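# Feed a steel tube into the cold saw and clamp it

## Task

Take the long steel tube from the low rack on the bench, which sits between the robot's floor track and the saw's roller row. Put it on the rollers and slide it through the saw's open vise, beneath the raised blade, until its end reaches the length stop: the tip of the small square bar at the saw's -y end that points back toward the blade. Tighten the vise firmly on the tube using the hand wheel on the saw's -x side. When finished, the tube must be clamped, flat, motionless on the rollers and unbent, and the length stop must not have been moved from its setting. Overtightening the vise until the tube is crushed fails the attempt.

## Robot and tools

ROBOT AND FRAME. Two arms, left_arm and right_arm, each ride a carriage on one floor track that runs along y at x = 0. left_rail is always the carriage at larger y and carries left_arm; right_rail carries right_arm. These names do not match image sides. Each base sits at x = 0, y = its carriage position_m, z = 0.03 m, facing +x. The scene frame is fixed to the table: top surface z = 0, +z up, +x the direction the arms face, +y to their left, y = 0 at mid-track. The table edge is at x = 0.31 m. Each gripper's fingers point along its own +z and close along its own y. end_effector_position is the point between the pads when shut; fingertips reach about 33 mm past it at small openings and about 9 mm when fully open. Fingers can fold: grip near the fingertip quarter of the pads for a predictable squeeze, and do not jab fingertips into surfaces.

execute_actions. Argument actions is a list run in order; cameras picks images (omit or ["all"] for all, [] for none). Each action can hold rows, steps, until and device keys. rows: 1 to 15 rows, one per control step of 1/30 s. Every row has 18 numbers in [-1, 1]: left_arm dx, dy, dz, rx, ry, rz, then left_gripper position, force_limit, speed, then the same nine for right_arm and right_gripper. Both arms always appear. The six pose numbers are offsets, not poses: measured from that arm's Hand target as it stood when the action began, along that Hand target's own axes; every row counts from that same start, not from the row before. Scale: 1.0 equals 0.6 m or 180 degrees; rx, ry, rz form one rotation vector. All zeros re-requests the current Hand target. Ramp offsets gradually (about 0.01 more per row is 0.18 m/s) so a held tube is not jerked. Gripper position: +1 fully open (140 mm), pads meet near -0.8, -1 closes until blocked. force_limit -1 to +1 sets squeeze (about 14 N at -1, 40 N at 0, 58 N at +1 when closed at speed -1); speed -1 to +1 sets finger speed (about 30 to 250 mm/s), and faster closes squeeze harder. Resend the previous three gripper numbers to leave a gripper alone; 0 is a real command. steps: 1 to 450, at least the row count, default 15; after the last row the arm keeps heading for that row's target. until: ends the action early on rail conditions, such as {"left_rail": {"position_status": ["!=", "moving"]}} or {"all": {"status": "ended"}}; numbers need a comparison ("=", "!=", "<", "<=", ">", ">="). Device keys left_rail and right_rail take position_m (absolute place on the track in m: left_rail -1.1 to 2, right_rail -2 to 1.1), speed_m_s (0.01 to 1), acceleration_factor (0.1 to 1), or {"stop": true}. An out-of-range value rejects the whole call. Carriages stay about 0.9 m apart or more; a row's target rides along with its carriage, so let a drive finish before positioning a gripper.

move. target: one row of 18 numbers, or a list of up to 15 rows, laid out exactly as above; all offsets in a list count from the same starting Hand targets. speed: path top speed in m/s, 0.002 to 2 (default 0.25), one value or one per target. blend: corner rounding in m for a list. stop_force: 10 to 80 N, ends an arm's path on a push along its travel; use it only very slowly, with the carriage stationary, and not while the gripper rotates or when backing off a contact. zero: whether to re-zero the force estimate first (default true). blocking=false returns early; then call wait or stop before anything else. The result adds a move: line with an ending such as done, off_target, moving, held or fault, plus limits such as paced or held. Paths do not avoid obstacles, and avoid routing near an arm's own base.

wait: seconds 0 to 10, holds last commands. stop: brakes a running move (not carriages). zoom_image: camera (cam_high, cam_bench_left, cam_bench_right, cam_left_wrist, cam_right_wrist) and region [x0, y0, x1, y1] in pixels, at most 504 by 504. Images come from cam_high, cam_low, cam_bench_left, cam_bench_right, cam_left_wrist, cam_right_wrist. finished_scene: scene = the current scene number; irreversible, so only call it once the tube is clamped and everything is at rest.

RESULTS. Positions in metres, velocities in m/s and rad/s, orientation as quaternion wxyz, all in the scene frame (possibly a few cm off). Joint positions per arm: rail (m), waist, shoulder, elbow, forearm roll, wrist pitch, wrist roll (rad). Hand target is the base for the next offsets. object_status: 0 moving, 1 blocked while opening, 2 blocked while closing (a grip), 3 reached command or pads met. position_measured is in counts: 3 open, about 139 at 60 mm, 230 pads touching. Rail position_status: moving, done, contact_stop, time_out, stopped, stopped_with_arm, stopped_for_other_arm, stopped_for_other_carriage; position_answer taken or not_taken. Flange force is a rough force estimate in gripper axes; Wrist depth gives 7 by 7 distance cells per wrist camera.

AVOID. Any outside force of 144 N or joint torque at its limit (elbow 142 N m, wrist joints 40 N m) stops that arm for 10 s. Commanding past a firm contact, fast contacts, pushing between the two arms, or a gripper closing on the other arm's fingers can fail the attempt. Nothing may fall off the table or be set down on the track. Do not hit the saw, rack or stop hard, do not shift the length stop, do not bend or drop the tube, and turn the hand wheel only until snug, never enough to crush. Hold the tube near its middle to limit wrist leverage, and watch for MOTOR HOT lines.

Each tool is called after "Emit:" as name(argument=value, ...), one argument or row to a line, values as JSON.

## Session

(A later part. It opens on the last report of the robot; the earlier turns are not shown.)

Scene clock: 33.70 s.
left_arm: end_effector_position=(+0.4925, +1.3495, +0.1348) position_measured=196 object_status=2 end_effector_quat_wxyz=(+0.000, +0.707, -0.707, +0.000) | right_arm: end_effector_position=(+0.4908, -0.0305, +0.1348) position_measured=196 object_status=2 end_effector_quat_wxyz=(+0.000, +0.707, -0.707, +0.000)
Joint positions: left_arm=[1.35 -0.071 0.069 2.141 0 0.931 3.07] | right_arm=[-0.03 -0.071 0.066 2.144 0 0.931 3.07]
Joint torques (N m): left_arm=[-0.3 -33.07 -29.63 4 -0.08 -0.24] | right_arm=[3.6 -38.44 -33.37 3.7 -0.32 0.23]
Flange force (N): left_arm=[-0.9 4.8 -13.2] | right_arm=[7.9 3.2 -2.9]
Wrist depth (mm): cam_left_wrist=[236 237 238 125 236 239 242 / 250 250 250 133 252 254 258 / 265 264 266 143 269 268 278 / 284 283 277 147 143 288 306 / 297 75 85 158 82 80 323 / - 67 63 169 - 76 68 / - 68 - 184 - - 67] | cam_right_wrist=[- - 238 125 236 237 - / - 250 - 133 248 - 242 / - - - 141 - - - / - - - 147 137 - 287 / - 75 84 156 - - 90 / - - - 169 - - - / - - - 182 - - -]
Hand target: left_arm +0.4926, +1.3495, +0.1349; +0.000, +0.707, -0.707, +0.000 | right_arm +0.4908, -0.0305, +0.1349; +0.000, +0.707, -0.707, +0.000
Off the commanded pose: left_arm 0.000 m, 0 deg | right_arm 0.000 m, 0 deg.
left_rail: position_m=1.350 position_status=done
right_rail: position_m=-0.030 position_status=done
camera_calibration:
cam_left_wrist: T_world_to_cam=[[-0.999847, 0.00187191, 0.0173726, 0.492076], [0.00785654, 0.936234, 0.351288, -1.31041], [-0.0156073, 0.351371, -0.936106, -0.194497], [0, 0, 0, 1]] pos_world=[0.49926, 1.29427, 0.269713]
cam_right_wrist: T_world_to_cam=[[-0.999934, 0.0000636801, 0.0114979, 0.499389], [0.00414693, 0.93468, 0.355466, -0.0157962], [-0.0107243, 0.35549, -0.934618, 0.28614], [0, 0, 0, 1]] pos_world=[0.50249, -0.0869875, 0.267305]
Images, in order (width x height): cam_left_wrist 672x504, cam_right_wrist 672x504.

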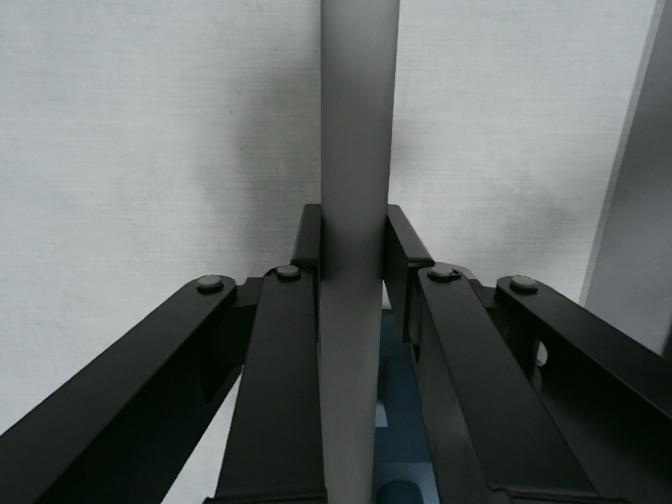

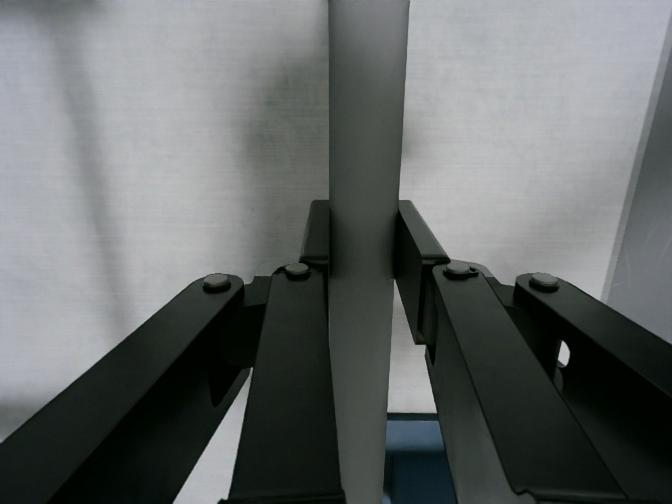

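Emit:
move(
  target=[
    [0,0,-0.475,0,0,0,-1,1,-1,0,0,-0.475,0,0,0,-1,1,-1],
    [0,-0.466,-0.475,0,0,0,-1,1,-1,0,-0.466,-0.475,0,0,0,-1,1,-1],
    [0,-0.466,-0.37,0,0,0,-1,1,-1,0,-0.466,-0.37,0,0,0,-1,1,-1],
  ],
  speed=0.15,
  blend=[0.05,0.02,0],
)

Scene clock: 39.17 s.
left_arm: end_effector_position=(+0.7722, +1.3495, +0.3568) position_measured=196 object_status=2 end_effector_quat_wxyz=(+0.000, +0.707, -0.707, +0.000) | right_arm: end_effector_position=(+0.7704, -0.0305, +0.3568) position_measured=196 object_status=2 end_effector_quat_wxyz=(+0.000, +0.707, -0.707, +0.000)
Joint positions: left_arm=[1.35 -0.045 0.358 1.345 0 1.438 3.096] | right_arm=[-0.03 -0.045 0.355 1.349 0 1.437 3.096]
Joint torques (N m): left_arm=[-5.37 -80.26 -45.38 2.55 -0.35 -0.22] | right_arm=[8.49 -90.96 -51.23 6.5 0.41 0.37]
Flange force (N): left_arm=[-7.1 4.7 4.6] | right_arm=[11.5 0.9 18.8]
Wrist depth (mm): cam_left_wrist=[434 432 437 124 435 443 440 / 455 460 459 131 459 463 470 / 486 493 489 142 490 495 492 / 522 521 509 147 142 514 516 / 1398 75 85 158 82 80 429 / - 67 60 168 - 76 68 / - 67 - 185 - - 67] | cam_right_wrist=[182 177 192 127 193 186 172 / - 240 443 132 454 263 443 / 487 261 481 141 478 265 480 / - 263 107 147 137 284 - / 1338 75 85 156 - - - / - - - 170 - - - / - - - 186 - - -]
Hand target: left_arm +0.7722, +1.3495, +0.3569; +0.000, +0.707, -0.707, +0.000 | right_arm +0.7704, -0.0305, +0.3569; +0.000, +0.707, -0.707, +0.000
Off the commanded pose: left_arm 0.000 m, 0 deg | right_arm 0.000 m, 0 deg.
left_rail: position_m=1.350 position_status=done
right_rail: position_m=-0.030 position_status=done
move: done
camera_calibration:
cam_left_wrist: T_world_to_cam=[[-0.999846, 0.00183717, 0.0174661, 0.767874], [0.00785538, 0.936268, 0.3512, -1.39059], [-0.0157077, 0.351283, -0.936138, 0.0178921], [0, 0, 0, 1]] pos_world=[0.778961, 1.29427, 0.491713]
cam_right_wrist: T_world_to_cam=[[-0.999933, 0.0000286421, 0.0115916, 0.77647], [0.00414747, 0.93468, 0.355466, -0.0958343], [-0.0108243, 0.35549, -0.934617, 0.496609], [0, 0, 0, 1]] pos_world=[0.782191, -0.0869875, 0.489205]

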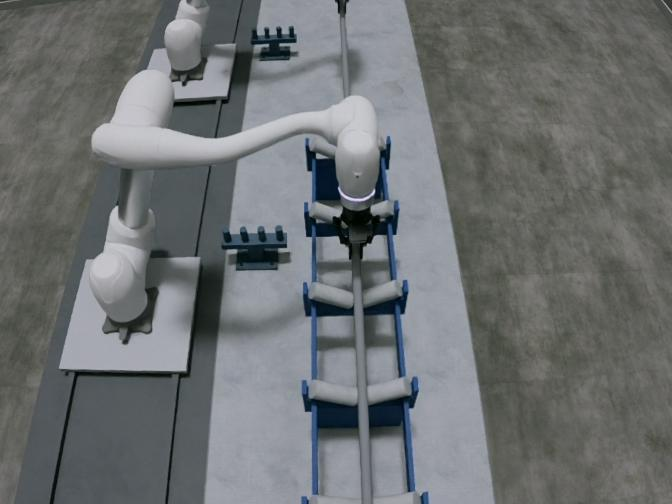

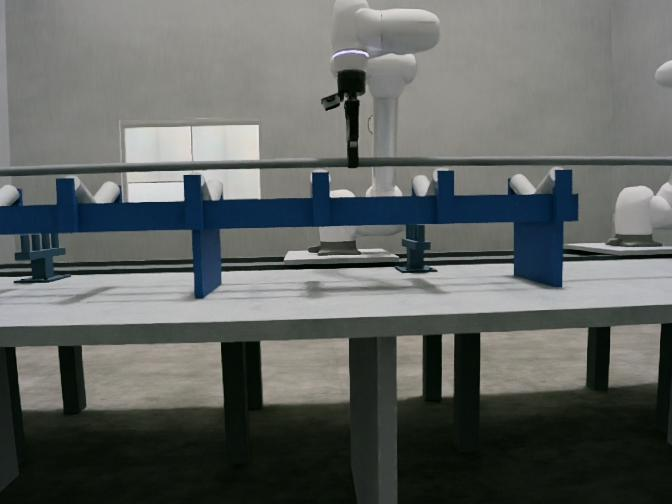

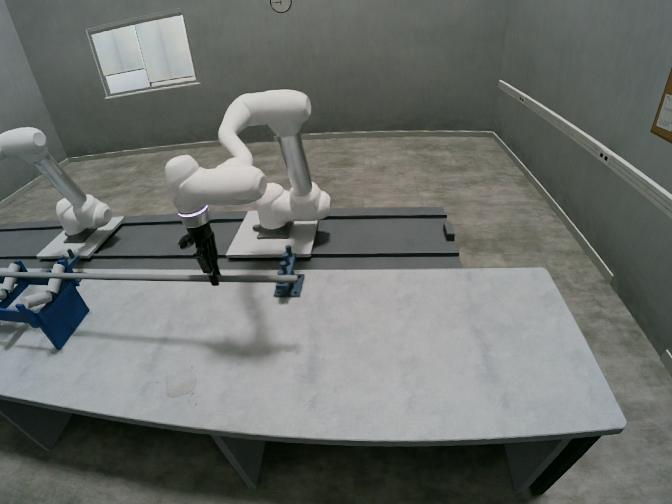

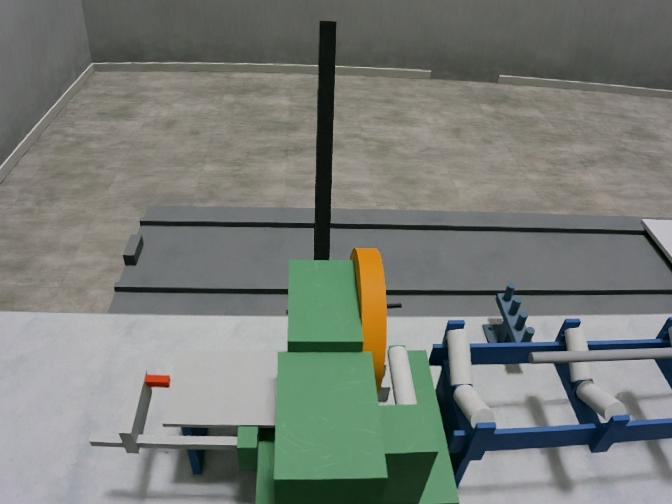

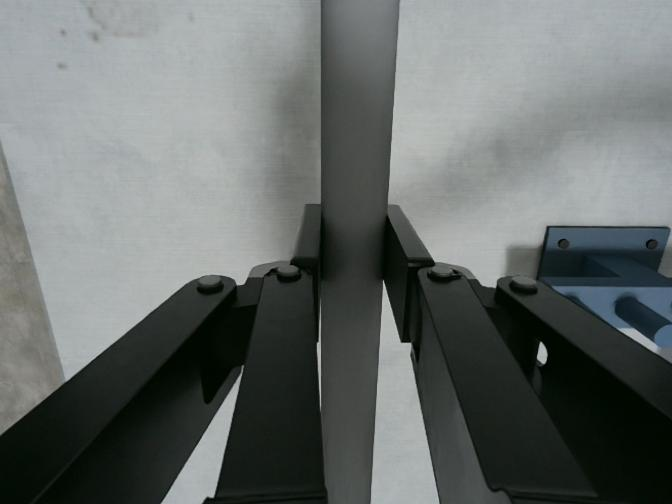

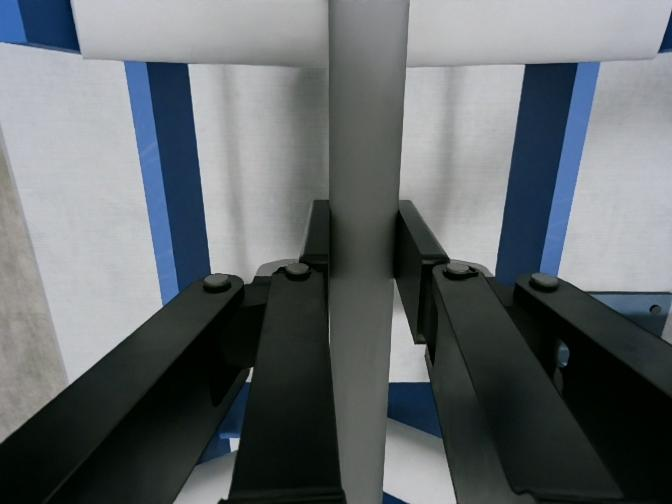

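Emit:
move(
  target=[0,0.0067,0.0663,0,0,0,-1,1,-1,0,0.0067,0.0663,0,0,0,-1,1,-1],
  speed=0.1,
  cameras=[],
)

Emit:
execute_actions(
  actions=[
    {"left_rail":{"position_m":1.15,"speed_m_s":0.12,"acceleration_factor":0.4},"right_rail":{"position_m":-0.23,"speed_m_s":0.12,"acceleration_factor":0.4},"steps":120,"until":{"all":{"status":"ended"}}},
  ],
)

Emit:
zoom_image(
  camera="cam_bench_right",
  region=[250, 230, 500, 430],
)

Scene clock: 41.90 s.
left_arm: end_effector_position=(+0.7682, +1.3495, +0.3170) position_measured=196 object_status=2 end_effector_quat_wxyz=(+0.000, +0.707, -0.707, +0.000) | right_arm: end_effector_position=(+0.7664, -0.0305, +0.3170) position_measured=196 object_status=2 end_effector_quat_wxyz=(+0.000, +0.707, -0.707, +0.000)
Joint positions: left_arm=[1.35 -0.046 0.363 1.411 0 1.368 3.096] | right_arm=[-0.03 -0.046 0.36 1.415 0 1.367 3.096]
Joint torques (N m): left_arm=[-4.71 -79.97 -44.85 2.77 -0.29 -0.19] | right_arm=[8.07 -90.63 -50.81 6.3 0.46 0.32]
Flange force (N): left_arm=[-6.3 4.8 4.6] | right_arm=[11.0 1.4 19.0]
Wrist depth (mm): cam_left_wrist=[396 397 399 124 406 406 407 / 422 422 421 131 427 424 428 / 448 447 452 142 455 453 457 / 476 470 470 147 142 483 474 / 507 75 85 158 82 80 394 / - 67 60 169 - 75 68 / - 68 - 184 - - 67] | cam_right_wrist=[142 151 163 127 165 155 146 / - 217 426 133 - 240 203 / - 231 452 141 - 256 210 / 476 232 453 148 137 255 222 / - 75 85 156 - - - / - - - 169 - - - / - - - 183 - - -]
Hand target: left_arm +0.7681, +1.3495, +0.3171; +0.000, +0.707, -0.707, +0.000 | right_arm +0.7663, -0.0305, +0.3171; +0.000, +0.707, -0.707, +0.000
Off the commanded pose: left_arm 0.000 m, 0 deg | right_arm 0.000 m, 0 deg.
left_rail: position_m=1.350 position_status=done
right_rail: position_m=-0.030 position_status=done
move: done
No camera images: "cameras" was empty.

Scene clock: 44.37 s.
left_arm: end_effector_position=(+0.7681, +1.1495, +0.3171) position_measured=196 object_status=2 end_effector_quat_wxyz=(+0.000, +0.707, -0.707, +0.000) | right_arm: end_effector_position=(+0.7663, -0.2305, +0.3171) position_measured=196 object_status=2 end_effector_quat_wxyz=(+0.000, +0.707, -0.707, +0.000)
Joint positions: left_arm=[1.15 -0.046 0.362 1.411 0 1.368 3.096] | right_arm=[-0.23 -0.046 0.36 1.415 0 1.367 3.096]
Joint torques (N m): left_arm=[-4.96 -80.29 -44.78 2.69 -0.33 -0.22] | right_arm=[7.88 -90.24 -51.66 6.28 0.35 0.26]
Flange force (N): left_arm=[-6.5 3.2 5.1] | right_arm=[10.6 3.7 19.7]
Wrist depth (mm): cam_left_wrist=[397 401 399 124 402 406 402 / 422 423 425 131 424 426 427 / 449 452 452 142 450 456 455 / 473 476 464 147 142 486 488 / 504 75 85 158 82 80 516 / - 67 60 168 - 76 68 / - 68 - 185 - - 67] | cam_right_wrist=[191 216 - 125 131 240 193 / 412 217 - 132 - 239 201 / - 234 457 142 - 258 213 / - 233 - 147 137 256 - / - 75 84 156 - - 502 / - - - 170 - - - / - - - 182 - - -]
Hand target: left_arm +0.7681, +1.1495, +0.3171; +0.000, +0.707, -0.707, +0.000 | right_arm +0.7663, -0.2305, +0.3171; +0.000, +0.707, -0.707, +0.000
Tool commands: left_gripper/position=-1.0 left_gripper/force_limit=+1.0 left_gripper/speed=-1.0 right_gripper/position=-1.0 right_gripper/force_limit=+1.0 right_gripper/speed=-1.0
Off the commanded pose: left_arm 0.000 m, 0 deg | right_arm 0.000 m, 0 deg.
left_rail: position_m=1.150 speed_m_s=0.12 position_status=done
right_rail: position_m=-0.230 speed_m_s=0.12 position_status=done
camera_calibration:
cam_left_wrist: T_world_to_cam=[[-0.999847, 0.00187218, 0.0173724, 0.764841], [0.00785527, 0.936267, 0.351201, -1.18936], [-0.0156077, 0.351283, -0.936139, 0.0508419], [0, 0, 0, 1]] pos_world=[0.77486, 1.09427, 0.452013]
cam_right_wrist: T_world_to_cam=[[-0.999934, 0.0000636801, 0.0114979, 0.772889], [0.00414693, 0.93468, 0.355466, 0.105231], [-0.0107243, 0.35549, -0.934618, 0.530481], [0, 0, 0, 1]] pos_world=[0.77809, -0.286988, 0.449505]

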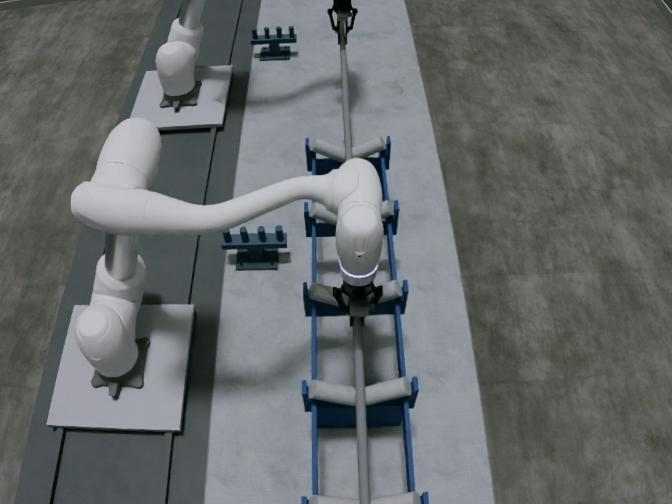

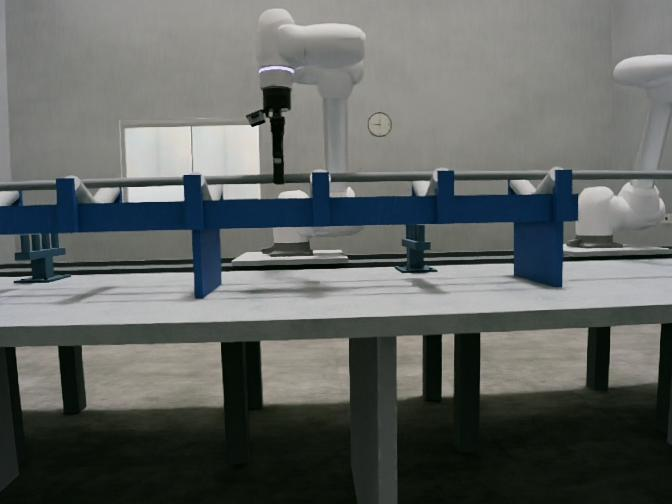

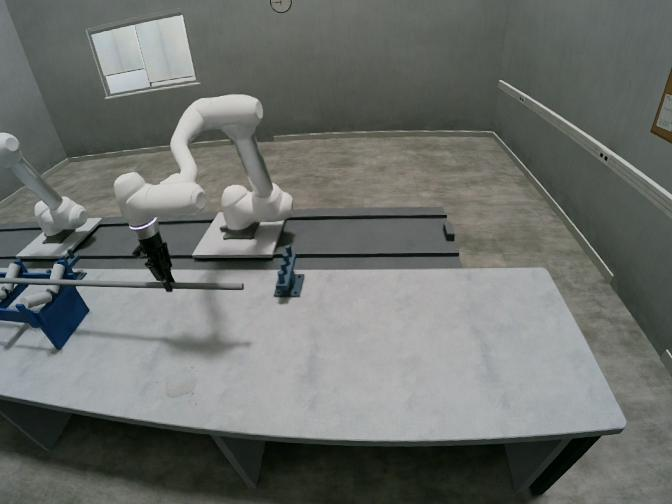

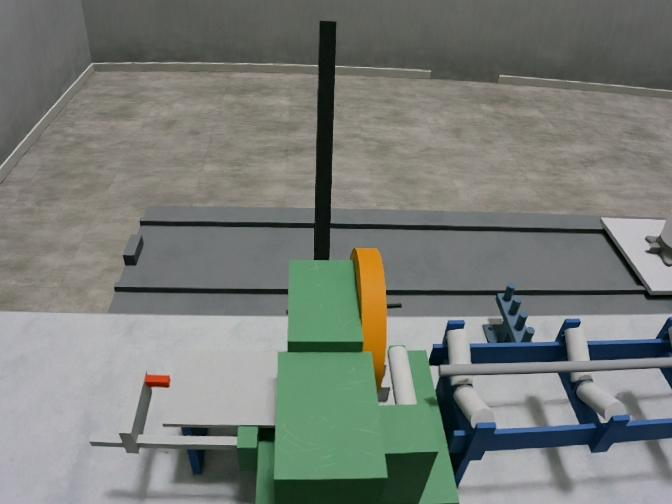

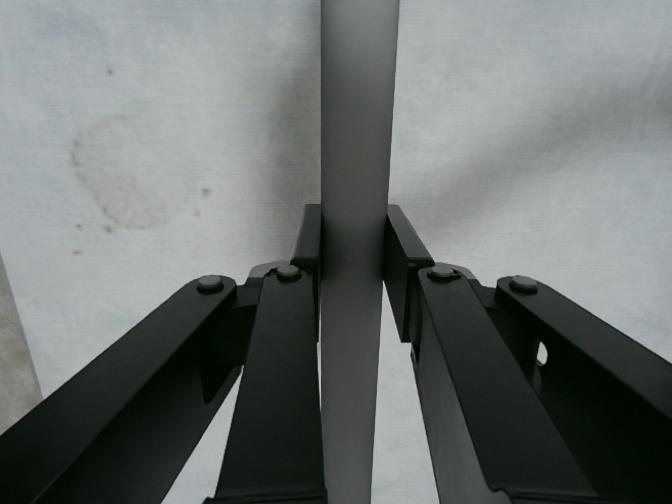

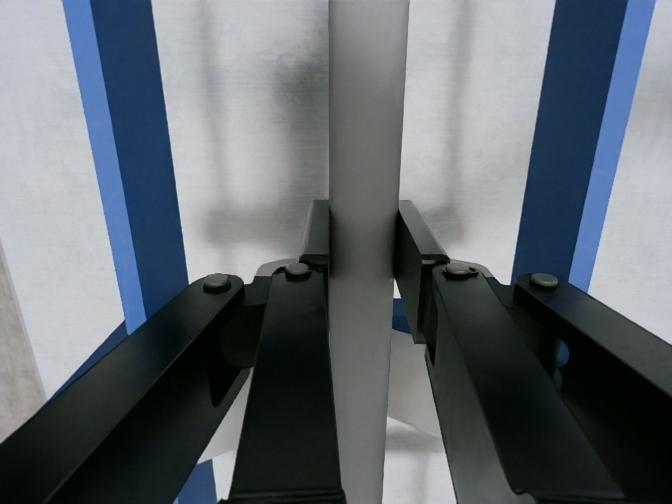

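Scaled by 2.016 from the camera's 672x504 image, which has a finer 960x720 frame.

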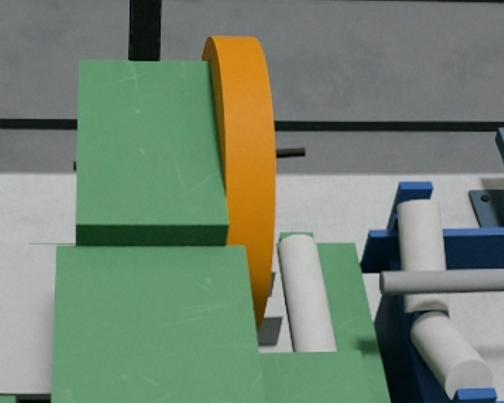

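Emit:
execute_actions(
  actions=[
    {"left_rail":{"position_m":1.04},"right_rail":{"position_m":-0.34},"steps":120,"until":{"all":{"status":"ended"}}},
  ],
  cameras=["cam_bench_right"],
)

Emit:
zoom_image(
  camera="cam_bench_right",
  region=[330, 310, 480, 430],
)

Emit:
execute_actions(
  actions=[
    {"left_rail":{"position_m":0.9},"right_rail":{"position_m":-0.48},"steps":120,"until":{"all":{"status":"ended"}}},
  ],
  cameras=["cam_bench_right"],
)

Emit:
zoom_image(
  camera="cam_bench_right",
  region=[130, 310, 480, 430],
)

Scene clock: 47.07 s.
left_arm: end_effector_position=(+0.7681, +1.0395, +0.3171) position_measured=196 object_status=2 end_effector_quat_wxyz=(+0.000, +0.707, -0.707, +0.000) | right_arm: end_effector_position=(+0.7663, -0.3405, +0.3171) position_measured=196 object_status=2 end_effector_quat_wxyz=(+0.000, +0.707, -0.707, +0.000)
Joint positions: left_arm=[1.04 -0.046 0.362 1.411 0 1.368 3.096] | right_arm=[-0.34 -0.046 0.36 1.415 0 1.367 3.096]
Joint torques (N m): left_arm=[-4.71 -80.19 -44.92 2.69 -0.31 -0.16] | right_arm=[8.41 -89.68 -51.09 6.32 0.3 0.37]
Flange force (N): left_arm=[-6.2 4.9 4.9] | right_arm=[11.3 3.6 18.7]
Wrist depth (mm): cam_left_wrist=[394 398 399 124 400 406 407 / 424 422 422 131 426 424 429 / 448 446 449 142 456 453 459 / 473 480 467 147 142 484 488 / 504 75 85 158 82 80 513 / - 67 60 169 - 75 68 / - 67 - 185 - - 67] | cam_right_wrist=[- 147 162 127 163 154 143 / 433 232 - 133 410 256 203 / - 233 - 141 145 257 216 / 467 233 - 147 137 257 - / 494 75 84 157 - - - / - - - 170 - - - / - - - 183 - - -]
Hand target: left_arm +0.7681, +1.0395, +0.3171; +0.000, +0.707, -0.707, +0.000 | right_arm +0.7663, -0.3405, +0.3171; +0.000, +0.707, -0.707, +0.000
Tool commands: left_gripper/position=-1.0 left_gripper/force_limit=+1.0 left_gripper/speed=-1.0 right_gripper/position=-1.0 right_gripper/force_limit=+1.0 right_gripper/speed=-1.0
Off the commanded pose: left_arm 0.000 m, 0 deg | right_arm 0.000 m, 0 deg.
left_rail: position_m=1.040 speed_m_s=0.12 position_status=done
right_rail: position_m=-0.340 speed_m_s=0.12 position_status=done
Images, in order (width x height): cam_bench_right 672x504.

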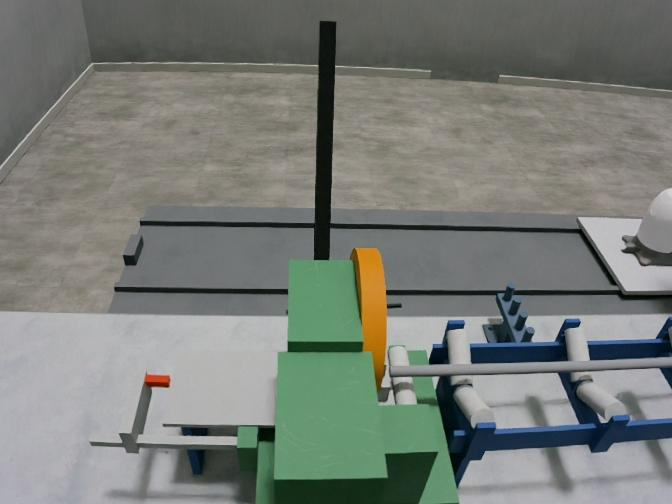

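Scaled by 3.360 from the camera's 672x504 image, which has a finer 960x720 frame.

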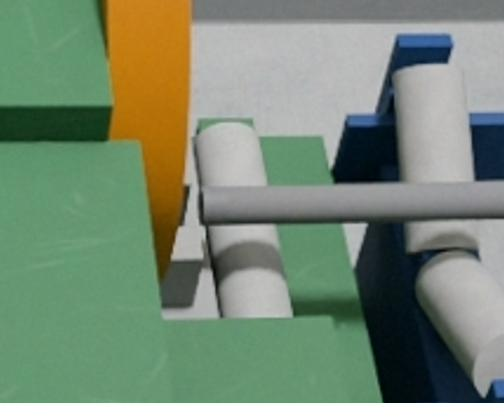

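Scene clock: 49.03 s.
left_arm: end_effector_position=(+0.7681, +0.8995, +0.3171) position_measured=196 object_status=2 end_effector_quat_wxyz=(+0.000, +0.707, -0.707, +0.000) | right_arm: end_effector_position=(+0.7663, -0.4805, +0.3171) position_measured=196 object_status=2 end_effector_quat_wxyz=(+0.000, +0.707, -0.707, +0.000)
Joint positions: left_arm=[0.9 -0.046 0.362 1.411 0 1.368 3.096] | right_arm=[-0.48 -0.046 0.36 1.415 0 1.367 3.096]
Joint torques (N m): left_arm=[-4.94 -80.1 -44.92 2.7 -0.35 -0.16] | right_arm=[8.33 -90.22 -51.69 6.25 0.31 0.37]
Flange force (N): left_arm=[-6.6 4.6 5.2] | right_arm=[11.3 4.1 19.4]
Wrist depth (mm): cam_left_wrist=[398 397 399 124 400 408 407 / 397 422 422 131 426 428 430 / 445 449 451 142 454 453 451 / 474 476 466 147 141 483 482 / 495 75 85 158 82 81 515 / - 67 60 169 - 76 68 / - 68 - 185 - - 67] | cam_right_wrist=[188 218 - 126 - - 193 / - 217 - 132 - 241 204 / - 232 370 142 360 257 216 / - 233 266 147 148 257 218 / 188 75 85 156 - - 179 / - - - 170 - - - / - - - 183 - - -]
Hand target: left_arm +0.7681, +0.8995, +0.3171; +0.000, +0.707, -0.707, +0.000 | right_arm +0.7663, -0.4805, +0.3171; +0.000, +0.707, -0.707, +0.000
Tool commands: left_gripper/position=-1.0 left_gripper/force_limit=+1.0 left_gripper/speed=-1.0 right_gripper/position=-1.0 right_gripper/force_limit=+1.0 right_gripper/speed=-1.0
Off the commanded pose: left_arm 0.000 m, 0 deg | right_arm 0.000 m, 0 deg.
left_rail: position_m=0.900 speed_m_s=0.12 position_status=done
right_rail: position_m=-0.480 speed_m_s=0.12 position_status=done
Images, in order (width x height): cam_bench_right 672x504.

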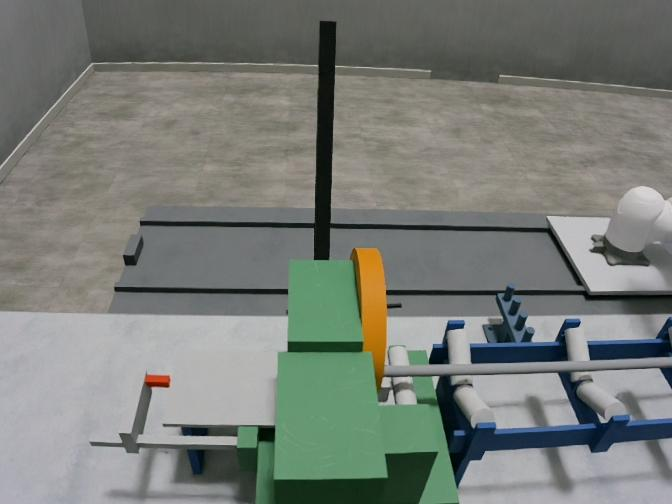

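Scaled by 1.440 from the camera's 672x504 image, which has a finer 960x720 frame.

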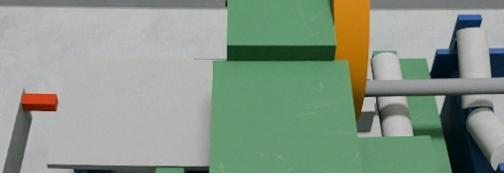

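Emit:
execute_actions(
  actions=[
    {"left_rail":{"position_m":0.73},"right_rail":{"position_m":-0.65},"steps":120,"until":{"all":{"status":"ended"}}},
  ],
  cameras=["cam_bench_right"],
)

Emit:
zoom_image(
  camera="cam_bench_right",
  region=[130, 310, 430, 430],
)

Scene clock: 51.97 s.
left_arm: end_effector_position=(+0.7681, +0.7295, +0.3171) position_measured=196 object_status=2 end_effector_quat_wxyz=(+0.000, +0.707, -0.707, +0.000) | right_arm: end_effector_position=(+0.7663, -0.6505, +0.3171) position_measured=196 object_status=2 end_effector_quat_wxyz=(+0.000, +0.707, -0.707, +0.000)
Joint positions: left_arm=[0.73 -0.046 0.362 1.411 0 1.368 3.096] | right_arm=[-0.65 -0.046 0.36 1.415 0 1.367 3.096]
Joint torques (N m): left_arm=[-4.65 -80.27 -44.95 2.7 -0.34 -0.17] | right_arm=[7.91 -90.3 -51.55 6.42 0.35 0.33]
Flange force (N): left_arm=[-6.4 5.0 4.4] | right_arm=[10.7 3.7 19.4]
Wrist depth (mm): cam_left_wrist=[398 401 401 124 400 404 405 / 422 420 422 131 421 434 429 / 445 447 452 142 456 456 450 / 473 472 467 147 142 480 486 / 503 75 85 158 82 81 519 / - 67 60 168 - 76 68 / - 68 - 185 - - 67] | cam_right_wrist=[139 146 160 128 163 153 142 / - 203 - 133 176 229 199 / - 233 - 141 - 254 215 / 470 232 - 147 137 258 217 / - 75 84 156 - - - / - - - 170 - - - / - - - 183 - - -]
Hand target: left_arm +0.7681, +0.7295, +0.3171; +0.000, +0.707, -0.707, +0.000 | right_arm +0.7663, -0.6505, +0.3171; +0.000, +0.707, -0.707, +0.000
Tool commands: left_gripper/position=-1.0 left_gripper/force_limit=+1.0 left_gripper/speed=-1.0 right_gripper/position=-1.0 right_gripper/force_limit=+1.0 right_gripper/speed=-1.0
Off the commanded pose: left_arm 0.000 m, 0 deg | right_arm 0.000 m, 0 deg.
left_rail: position_m=0.730 speed_m_s=0.12 position_status=done
right_rail: position_m=-0.650 speed_m_s=0.12 position_status=done
Images, in order (width x height): cam_bench_right 672x504.

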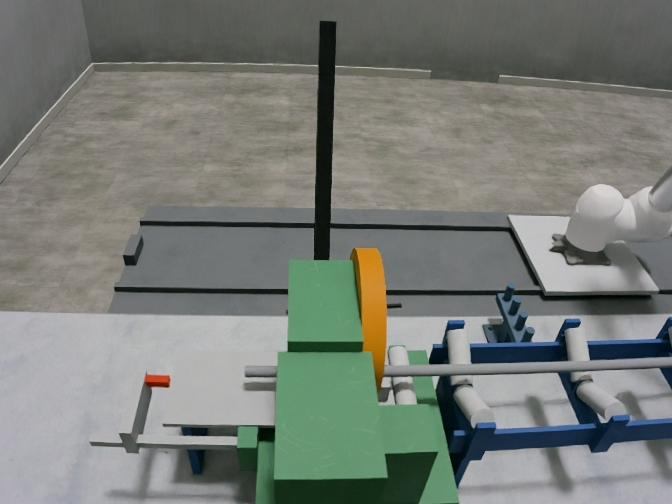

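Scaled by 1.680 from the camera's 672x504 image, which has a finer 960x720 frame.

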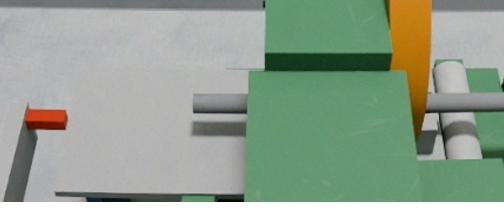

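Emit:
execute_actions(
  actions=[
    {"left_rail":{"position_m":0.62},"right_rail":{"position_m":-0.76},"steps":120,"until":{"all":{"status":"ended"}}},
  ],
  cameras=["cam_bench_right","cam_right_wrist"],
)

Emit:
zoom_image(
  camera="cam_bench_right",
  region=[130, 350, 230, 410],
)

Scene clock: 54.63 s.
left_arm: end_effector_position=(+0.7681, +0.6195, +0.3171) position_measured=196 object_status=2 end_effector_quat_wxyz=(+0.000, +0.707, -0.707, +0.000) | right_arm: end_effector_position=(+0.7663, -0.7605, +0.3171) position_measured=196 object_status=2 end_effector_quat_wxyz=(+0.000, +0.707, -0.707, +0.000)
Joint positions: left_arm=[0.62 -0.046 0.362 1.411 0 1.368 3.096] | right_arm=[-0.76 -0.046 0.36 1.415 0 1.367 3.096]
Joint torques (N m): left_arm=[-4.56 -80.07 -44.92 2.7 -0.36 -0.19] | right_arm=[7.92 -89.75 -51.08 6.28 0.31 0.35]
Flange force (N): left_arm=[-6.2 4.7 5.0] | right_arm=[10.8 3.3 18.7]
Wrist depth (mm): cam_left_wrist=[398 392 401 124 399 397 405 / 419 421 420 131 425 422 429 / 447 450 447 142 456 457 457 / 471 479 464 148 142 482 484 / 503 75 85 158 82 80 511 / - 67 60 169 - 76 68 / - 68 - 185 - - 67] | cam_right_wrist=[191 218 - 125 - - 192 / - 233 - 132 - 238 202 / - 233 267 140 270 256 213 / 166 175 187 147 150 182 168 / - 75 85 84 - - 159 / - - - 170 - - - / - - - 182 - - -]
Hand target: left_arm +0.7681, +0.6195, +0.3171; +0.000, +0.707, -0.707, +0.000 | right_arm +0.7663, -0.7605, +0.3171; +0.000, +0.707, -0.707, +0.000
Tool commands: left_gripper/position=-1.0 left_gripper/force_limit=+1.0 left_gripper/speed=-1.0 right_gripper/position=-1.0 right_gripper/force_limit=+1.0 right_gripper/speed=-1.0
Off the commanded pose: left_arm 0.000 m, 0 deg | right_arm 0.000 m, 0 deg.
left_rail: position_m=0.620 speed_m_s=0.12 position_status=done
right_rail: position_m=-0.760 speed_m_s=0.12 position_status=done
camera_calibration:
cam_right_wrist: T_world_to_cam=[[-0.999934, 0.0000636801, 0.0114979, 0.772923], [0.00414693, 0.93468, 0.355466, 0.600611], [-0.0107243, 0.35549, -0.934618, 0.718891], [0, 0, 0, 1]] pos_world=[0.77809, -0.816988, 0.449505]
Images, in order (width x height): cam_bench_right 672x504, cam_right_wrist 672x504.

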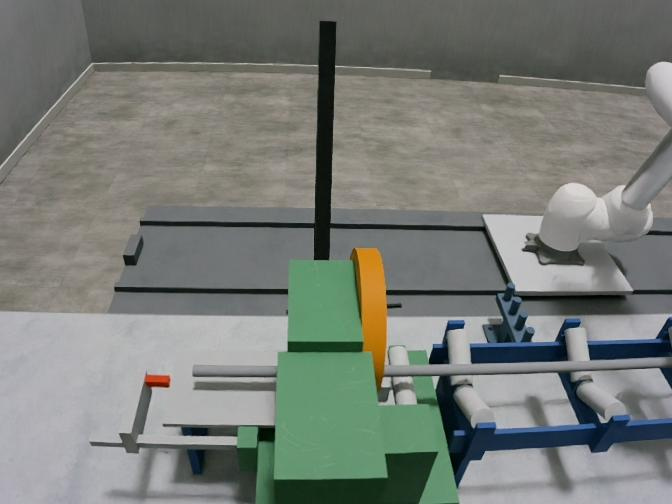

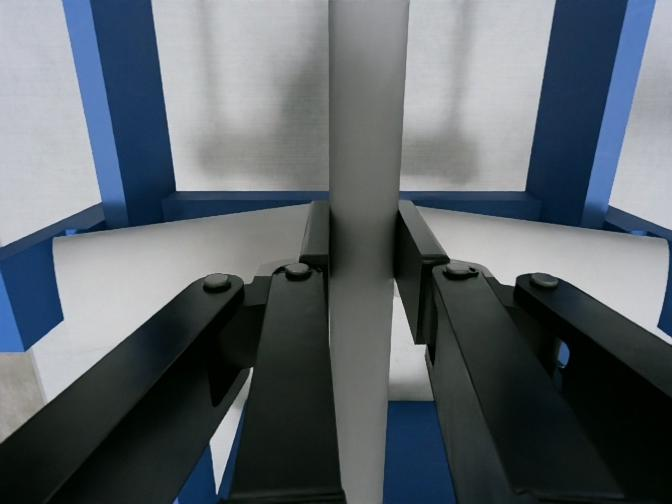

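Scaled by 5.040 from the camera's 672x504 image, which has a finer 960x720 frame.

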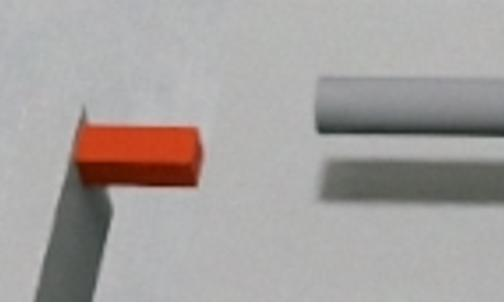

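Emit:
execute_actions(
  actions=[
    {"left_rail":{"position_m":0.585},"right_rail":{"position_m":-0.795},"steps":120,"until":{"all":{"status":"ended"}}},
  ],
  cameras=[],
)

Emit:
move(
  target=[0,0,0.055,0,0,0,-1,1,-1,0,0,0.055,0,0,0,-1,1,-1],
  speed=0.01,
  stop_force=15,
  cameras=["cam_bench_right","cam_right_wrist","cam_low"],
)

Emit:
zoom_image(
  camera="cam_bench_right",
  region=[130, 350, 230, 410],
)

Emit:
zoom_image(
  camera="cam_low",
  region=[400, 140, 600, 230],
)

Emit:
zoom_image(
  camera="cam_low",
  region=[0, 140, 200, 230],
)

Scene clock: 57.30 s.
left_arm: end_effector_position=(+0.7681, +0.5845, +0.3171) position_measured=196 object_status=2 end_effector_quat_wxyz=(+0.000, +0.707, -0.707, +0.000) | right_arm: end_effector_position=(+0.7663, -0.7955, +0.3171) position_measured=196 object_status=2 end_effector_quat_wxyz=(+0.000, +0.707, -0.707, +0.000)
Joint positions: left_arm=[0.585 -0.046 0.362 1.411 0 1.368 3.096] | right_arm=[-0.795 -0.046 0.36 1.415 0 1.367 3.096]
Joint torques (N m): left_arm=[-4.94 -80.37 -44.92 2.7 -0.32 -0.21] | right_arm=[8.09 -89.67 -51.51 6.4 0.37 0.36]
Flange force (N): left_arm=[-6.7 4.0 5.0] | right_arm=[11.0 4.5 19.4]
Wrist depth (mm): cam_left_wrist=[145 151 167 125 167 157 144 / 422 418 419 131 426 422 427 / 443 449 448 142 461 451 455 / 473 477 466 147 142 487 483 / 500 75 85 158 82 81 513 / - 67 60 169 - 76 68 / - 68 - 185 - - 67] | cam_right_wrist=[188 217 - 125 394 - 192 / - 233 - 132 406 242 200 / - 233 - 141 - 258 215 / - 233 272 147 137 256 465 / 197 75 84 156 - - 189 / - - - 169 - - - / - - - 183 - - -]
Hand target: left_arm +0.7681, +0.5845, +0.3171; +0.000, +0.707, -0.707, +0.000 | right_arm +0.7663, -0.7955, +0.3171; +0.000, +0.707, -0.707, +0.000
Tool commands: left_gripper/position=-1.0 left_gripper/force_limit=+1.0 left_gripper/speed=-1.0 right_gripper/position=-1.0 right_gripper/force_limit=+1.0 right_gripper/speed=-1.0
Off the commanded pose: left_arm 0.000 m, 0 deg | right_arm 0.000 m, 0 deg.
left_rail: position_m=0.585 speed_m_s=0.12 position_status=done
right_rail: position_m=-0.795 speed_m_s=0.12 position_status=done
No camera images: "cameras" was empty.

Scene clock: 61.20 s.
left_arm: end_effector_position=(+0.7681, +0.5845, +0.2841) position_measured=196 object_status=2 end_effector_quat_wxyz=(+0.000, +0.707, -0.707, +0.000) | right_arm: end_effector_position=(+0.7663, -0.7955, +0.2841) position_measured=196 object_status=2 end_effector_quat_wxyz=(+0.000, +0.707, -0.707, +0.000)
Joint positions: left_arm=[0.585 -0.046 0.375 1.455 0 1.312 3.096] | right_arm=[-0.795 -0.046 0.372 1.459 0 1.311 3.096]
Joint torques (N m): left_arm=[-4.59 -81.11 -44.38 2.75 -0.34 -0.2] | right_arm=[7.92 -91 -50.25 6.09 0.34 0.35]
Flange force (N): left_arm=[-6.3 3.8 4.7] | right_arm=[10.8 2.0 18.7]
Wrist depth (mm): cam_left_wrist=[157 133 142 126 144 135 128 / 392 389 393 131 396 397 193 / 412 414 418 142 421 419 422 / 436 438 435 147 142 448 453 / 465 75 85 158 82 80 477 / - 67 60 169 - 75 68 / - 67 - 185 - - 67] | cam_right_wrist=[163 201 - 125 - 372 184 / 172 217 410 132 390 - 184 / 178 216 - 142 406 - 183 / 428 218 - 147 136 242 193 / 197 75 85 156 137 - 187 / - - - 169 - - - / - - - 183 - - -]
Hand target: left_arm +0.7681, +0.5845, +0.2841; +0.000, +0.707, -0.707, +0.000 | right_arm +0.7663, -0.7955, +0.2841; +0.000, +0.707, -0.707, +0.000
Off the commanded pose: left_arm 0.000 m, 0 deg | right_arm 0.000 m, 0 deg.
left_rail: position_m=0.585 speed_m_s=0.12 position_status=done
right_rail: position_m=-0.795 speed_m_s=0.12 position_status=done
move: done
camera_calibration:
cam_right_wrist: T_world_to_cam=[[-0.999934, 0.0000636801, 0.0114979, 0.773304], [0.00414693, 0.93468, 0.355466, 0.645055], [-0.0107243, 0.35549, -0.934618, 0.700491], [0, 0, 0, 1]] pos_world=[0.77809, -0.851988, 0.416505]
Images, in order (width x height): cam_low 672x504, cam_bench_right 672x504, cam_right_wrist 672x504.

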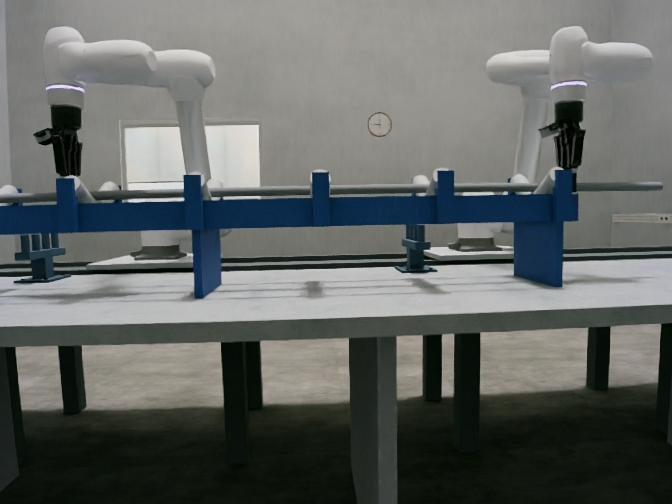

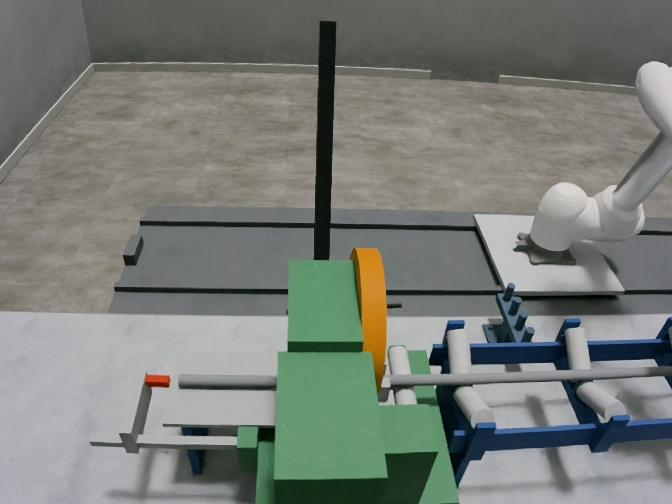

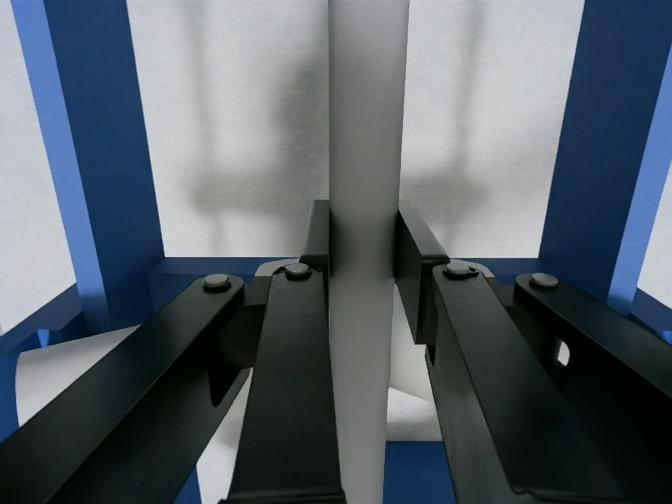

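Scaled by 5.040 from the camera's 672x504 image, which has a finer 960x720 frame.

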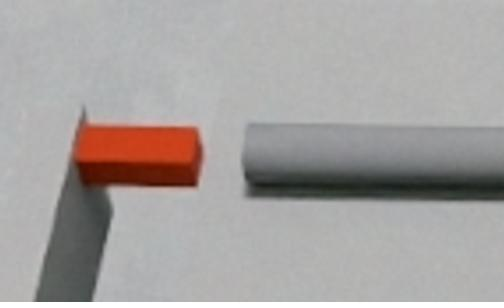

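Scaled by 2.520 from the camera's 672x504 image, which has a finer 960x720 frame.

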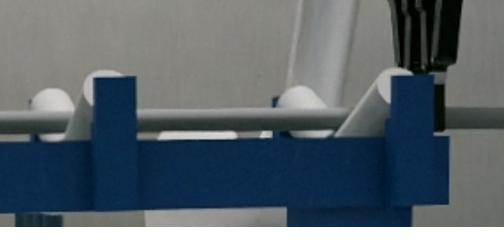

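Scaled by 2.520 from the camera's 672x504 image, which has a finer 960x720 frame.

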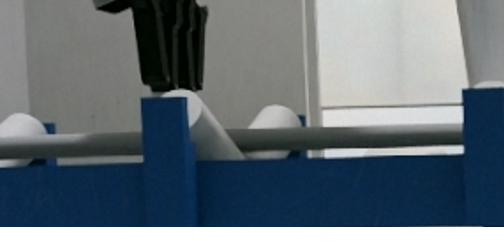

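Emit:
move(
  target=[0,0,0.035,0,0,0,-1,1,-1,0,0,0.035,0,0,0,-1,1,-1],
  speed=0.006,
  stop_force=12,
  cameras=["cam_bench_right","cam_left_wrist","cam_low"],
)

Emit:
zoom_image(
  camera="cam_bench_right",
  region=[130, 350, 230, 410],
)

Emit:
zoom_image(
  camera="cam_bench_right",
  region=[360, 310, 520, 430],
)

Emit:
zoom_image(
  camera="cam_low",
  region=[0, 140, 200, 230],
)

Scene clock: 63.17 s.
left_arm: end_effector_position=(+0.7682, +0.5845, +0.2797) position_measured=196 object_status=2 end_effector_quat_wxyz=(+0.000, +0.707, -0.707, +0.000) | right_arm: end_effector_position=(+0.7664, -0.7955, +0.2798) position_measured=196 object_status=2 end_effector_quat_wxyz=(+0.000, +0.707, -0.707, +0.000)
Joint positions: left_arm=[0.585 -0.046 0.377 1.46 0 1.305 3.096] | right_arm=[-0.795 -0.046 0.374 1.464 0 1.304 3.096]
Joint torques (N m): left_arm=[-4.98 -66.63 -33.46 2.75 0.08 -0.17] | right_arm=[7.36 -78.26 -39.5 6 1.19 0.35]
Flange force (N): left_arm=[-7.0 3.2 -14.0] | right_arm=[10.2 -1.2 1.3]
Wrist depth (mm): cam_left_wrist=[156 131 137 125 142 133 126 / 182 387 387 131 393 392 193 / 411 405 413 141 411 416 420 / 437 438 429 147 142 442 445 / 459 75 85 158 82 80 471 / - 67 60 168 - 75 68 / - 68 - 185 - - 67] | cam_right_wrist=[163 202 362 125 130 366 184 / 172 206 - 133 137 384 184 / 172 217 - 141 - 400 184 / 187 217 - 147 138 241 192 / 189 75 84 157 136 - 189 / - - - 171 - - - / - - - 182 - - -]
Hand target: left_arm +0.7682, +0.5845, +0.2797; +0.000, +0.707, -0.707, +0.000 (not the last commanded pose) | right_arm +0.7664, -0.7955, +0.2798; +0.000, +0.707, -0.707, +0.000 (not the last commanded pose)
Off the commanded pose: left_arm 0.017 m, 0 deg | right_arm 0.017 m, 0 deg.
left_rail: position_m=0.585 speed_m_s=0.12 position_status=done
right_rail: position_m=-0.795 speed_m_s=0.12 position_status=done
move: contact (left_arm, right_arm)
camera_calibration:
cam_left_wrist: T_world_to_cam=[[-0.999853, 0.00188443, 0.0170568, 0.766676], [0.00775591, 0.936267, 0.351204, -0.647161], [-0.0153079, 0.351285, -0.936143, 0.214074], [0, 0, 0, 1]] pos_world=[0.77486, 0.52927, 0.414612]
Images, in order (width x height): cam_low 672x504, cam_bench_right 672x504, cam_left_wrist 672x504.

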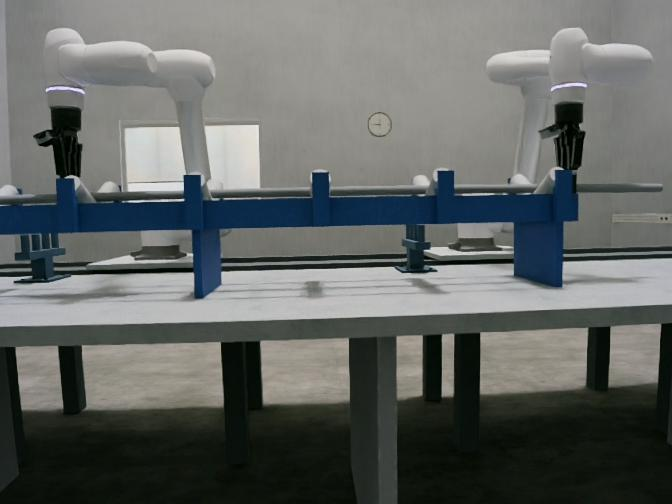

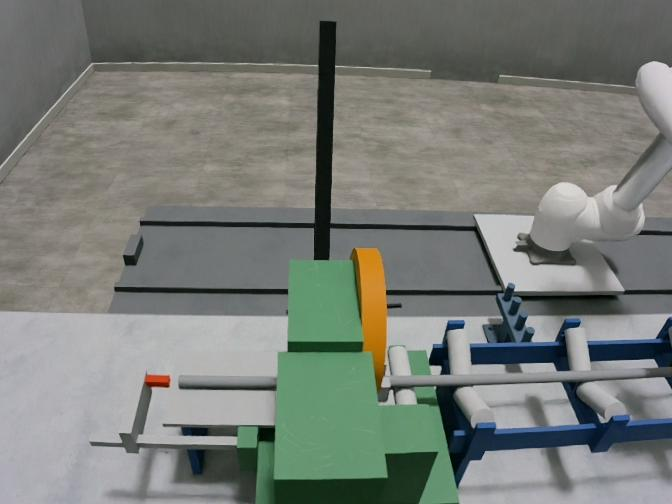

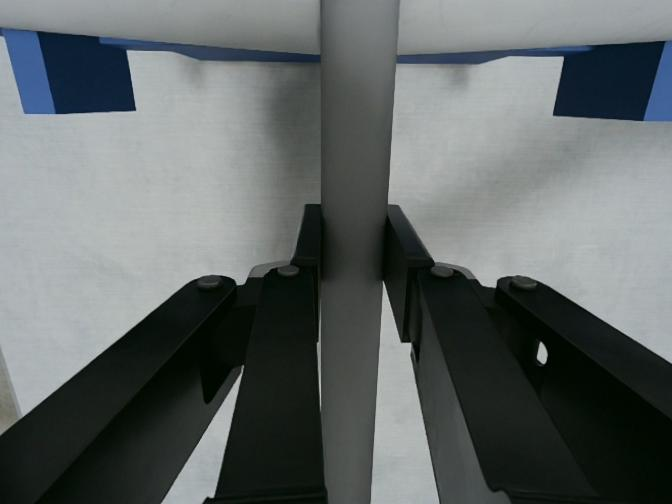

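Scaled by 5.040 from the camera's 672x504 image, which has a finer 960x720 frame.

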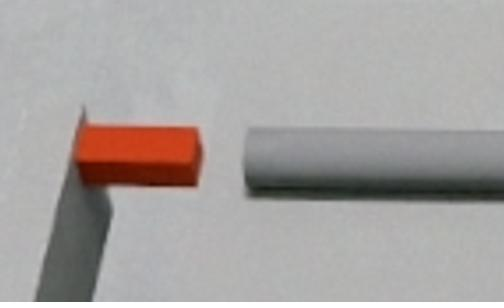

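Scaled by 3.150 from the camera's 672x504 image, which has a finer 960x720 frame.

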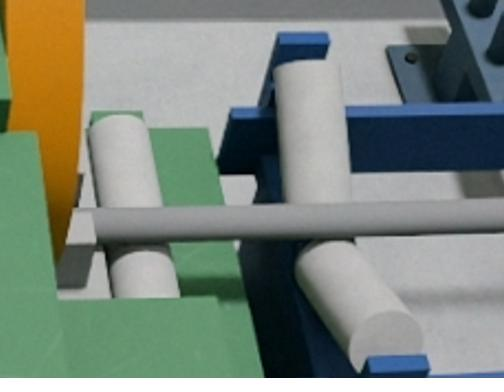

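Scaled by 2.520 from the camera's 672x504 image, which has a finer 960x720 frame.

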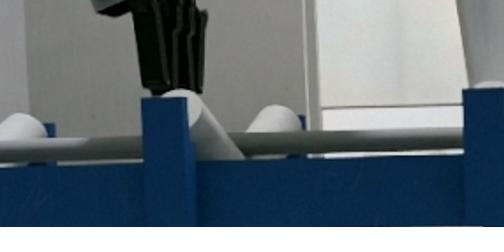

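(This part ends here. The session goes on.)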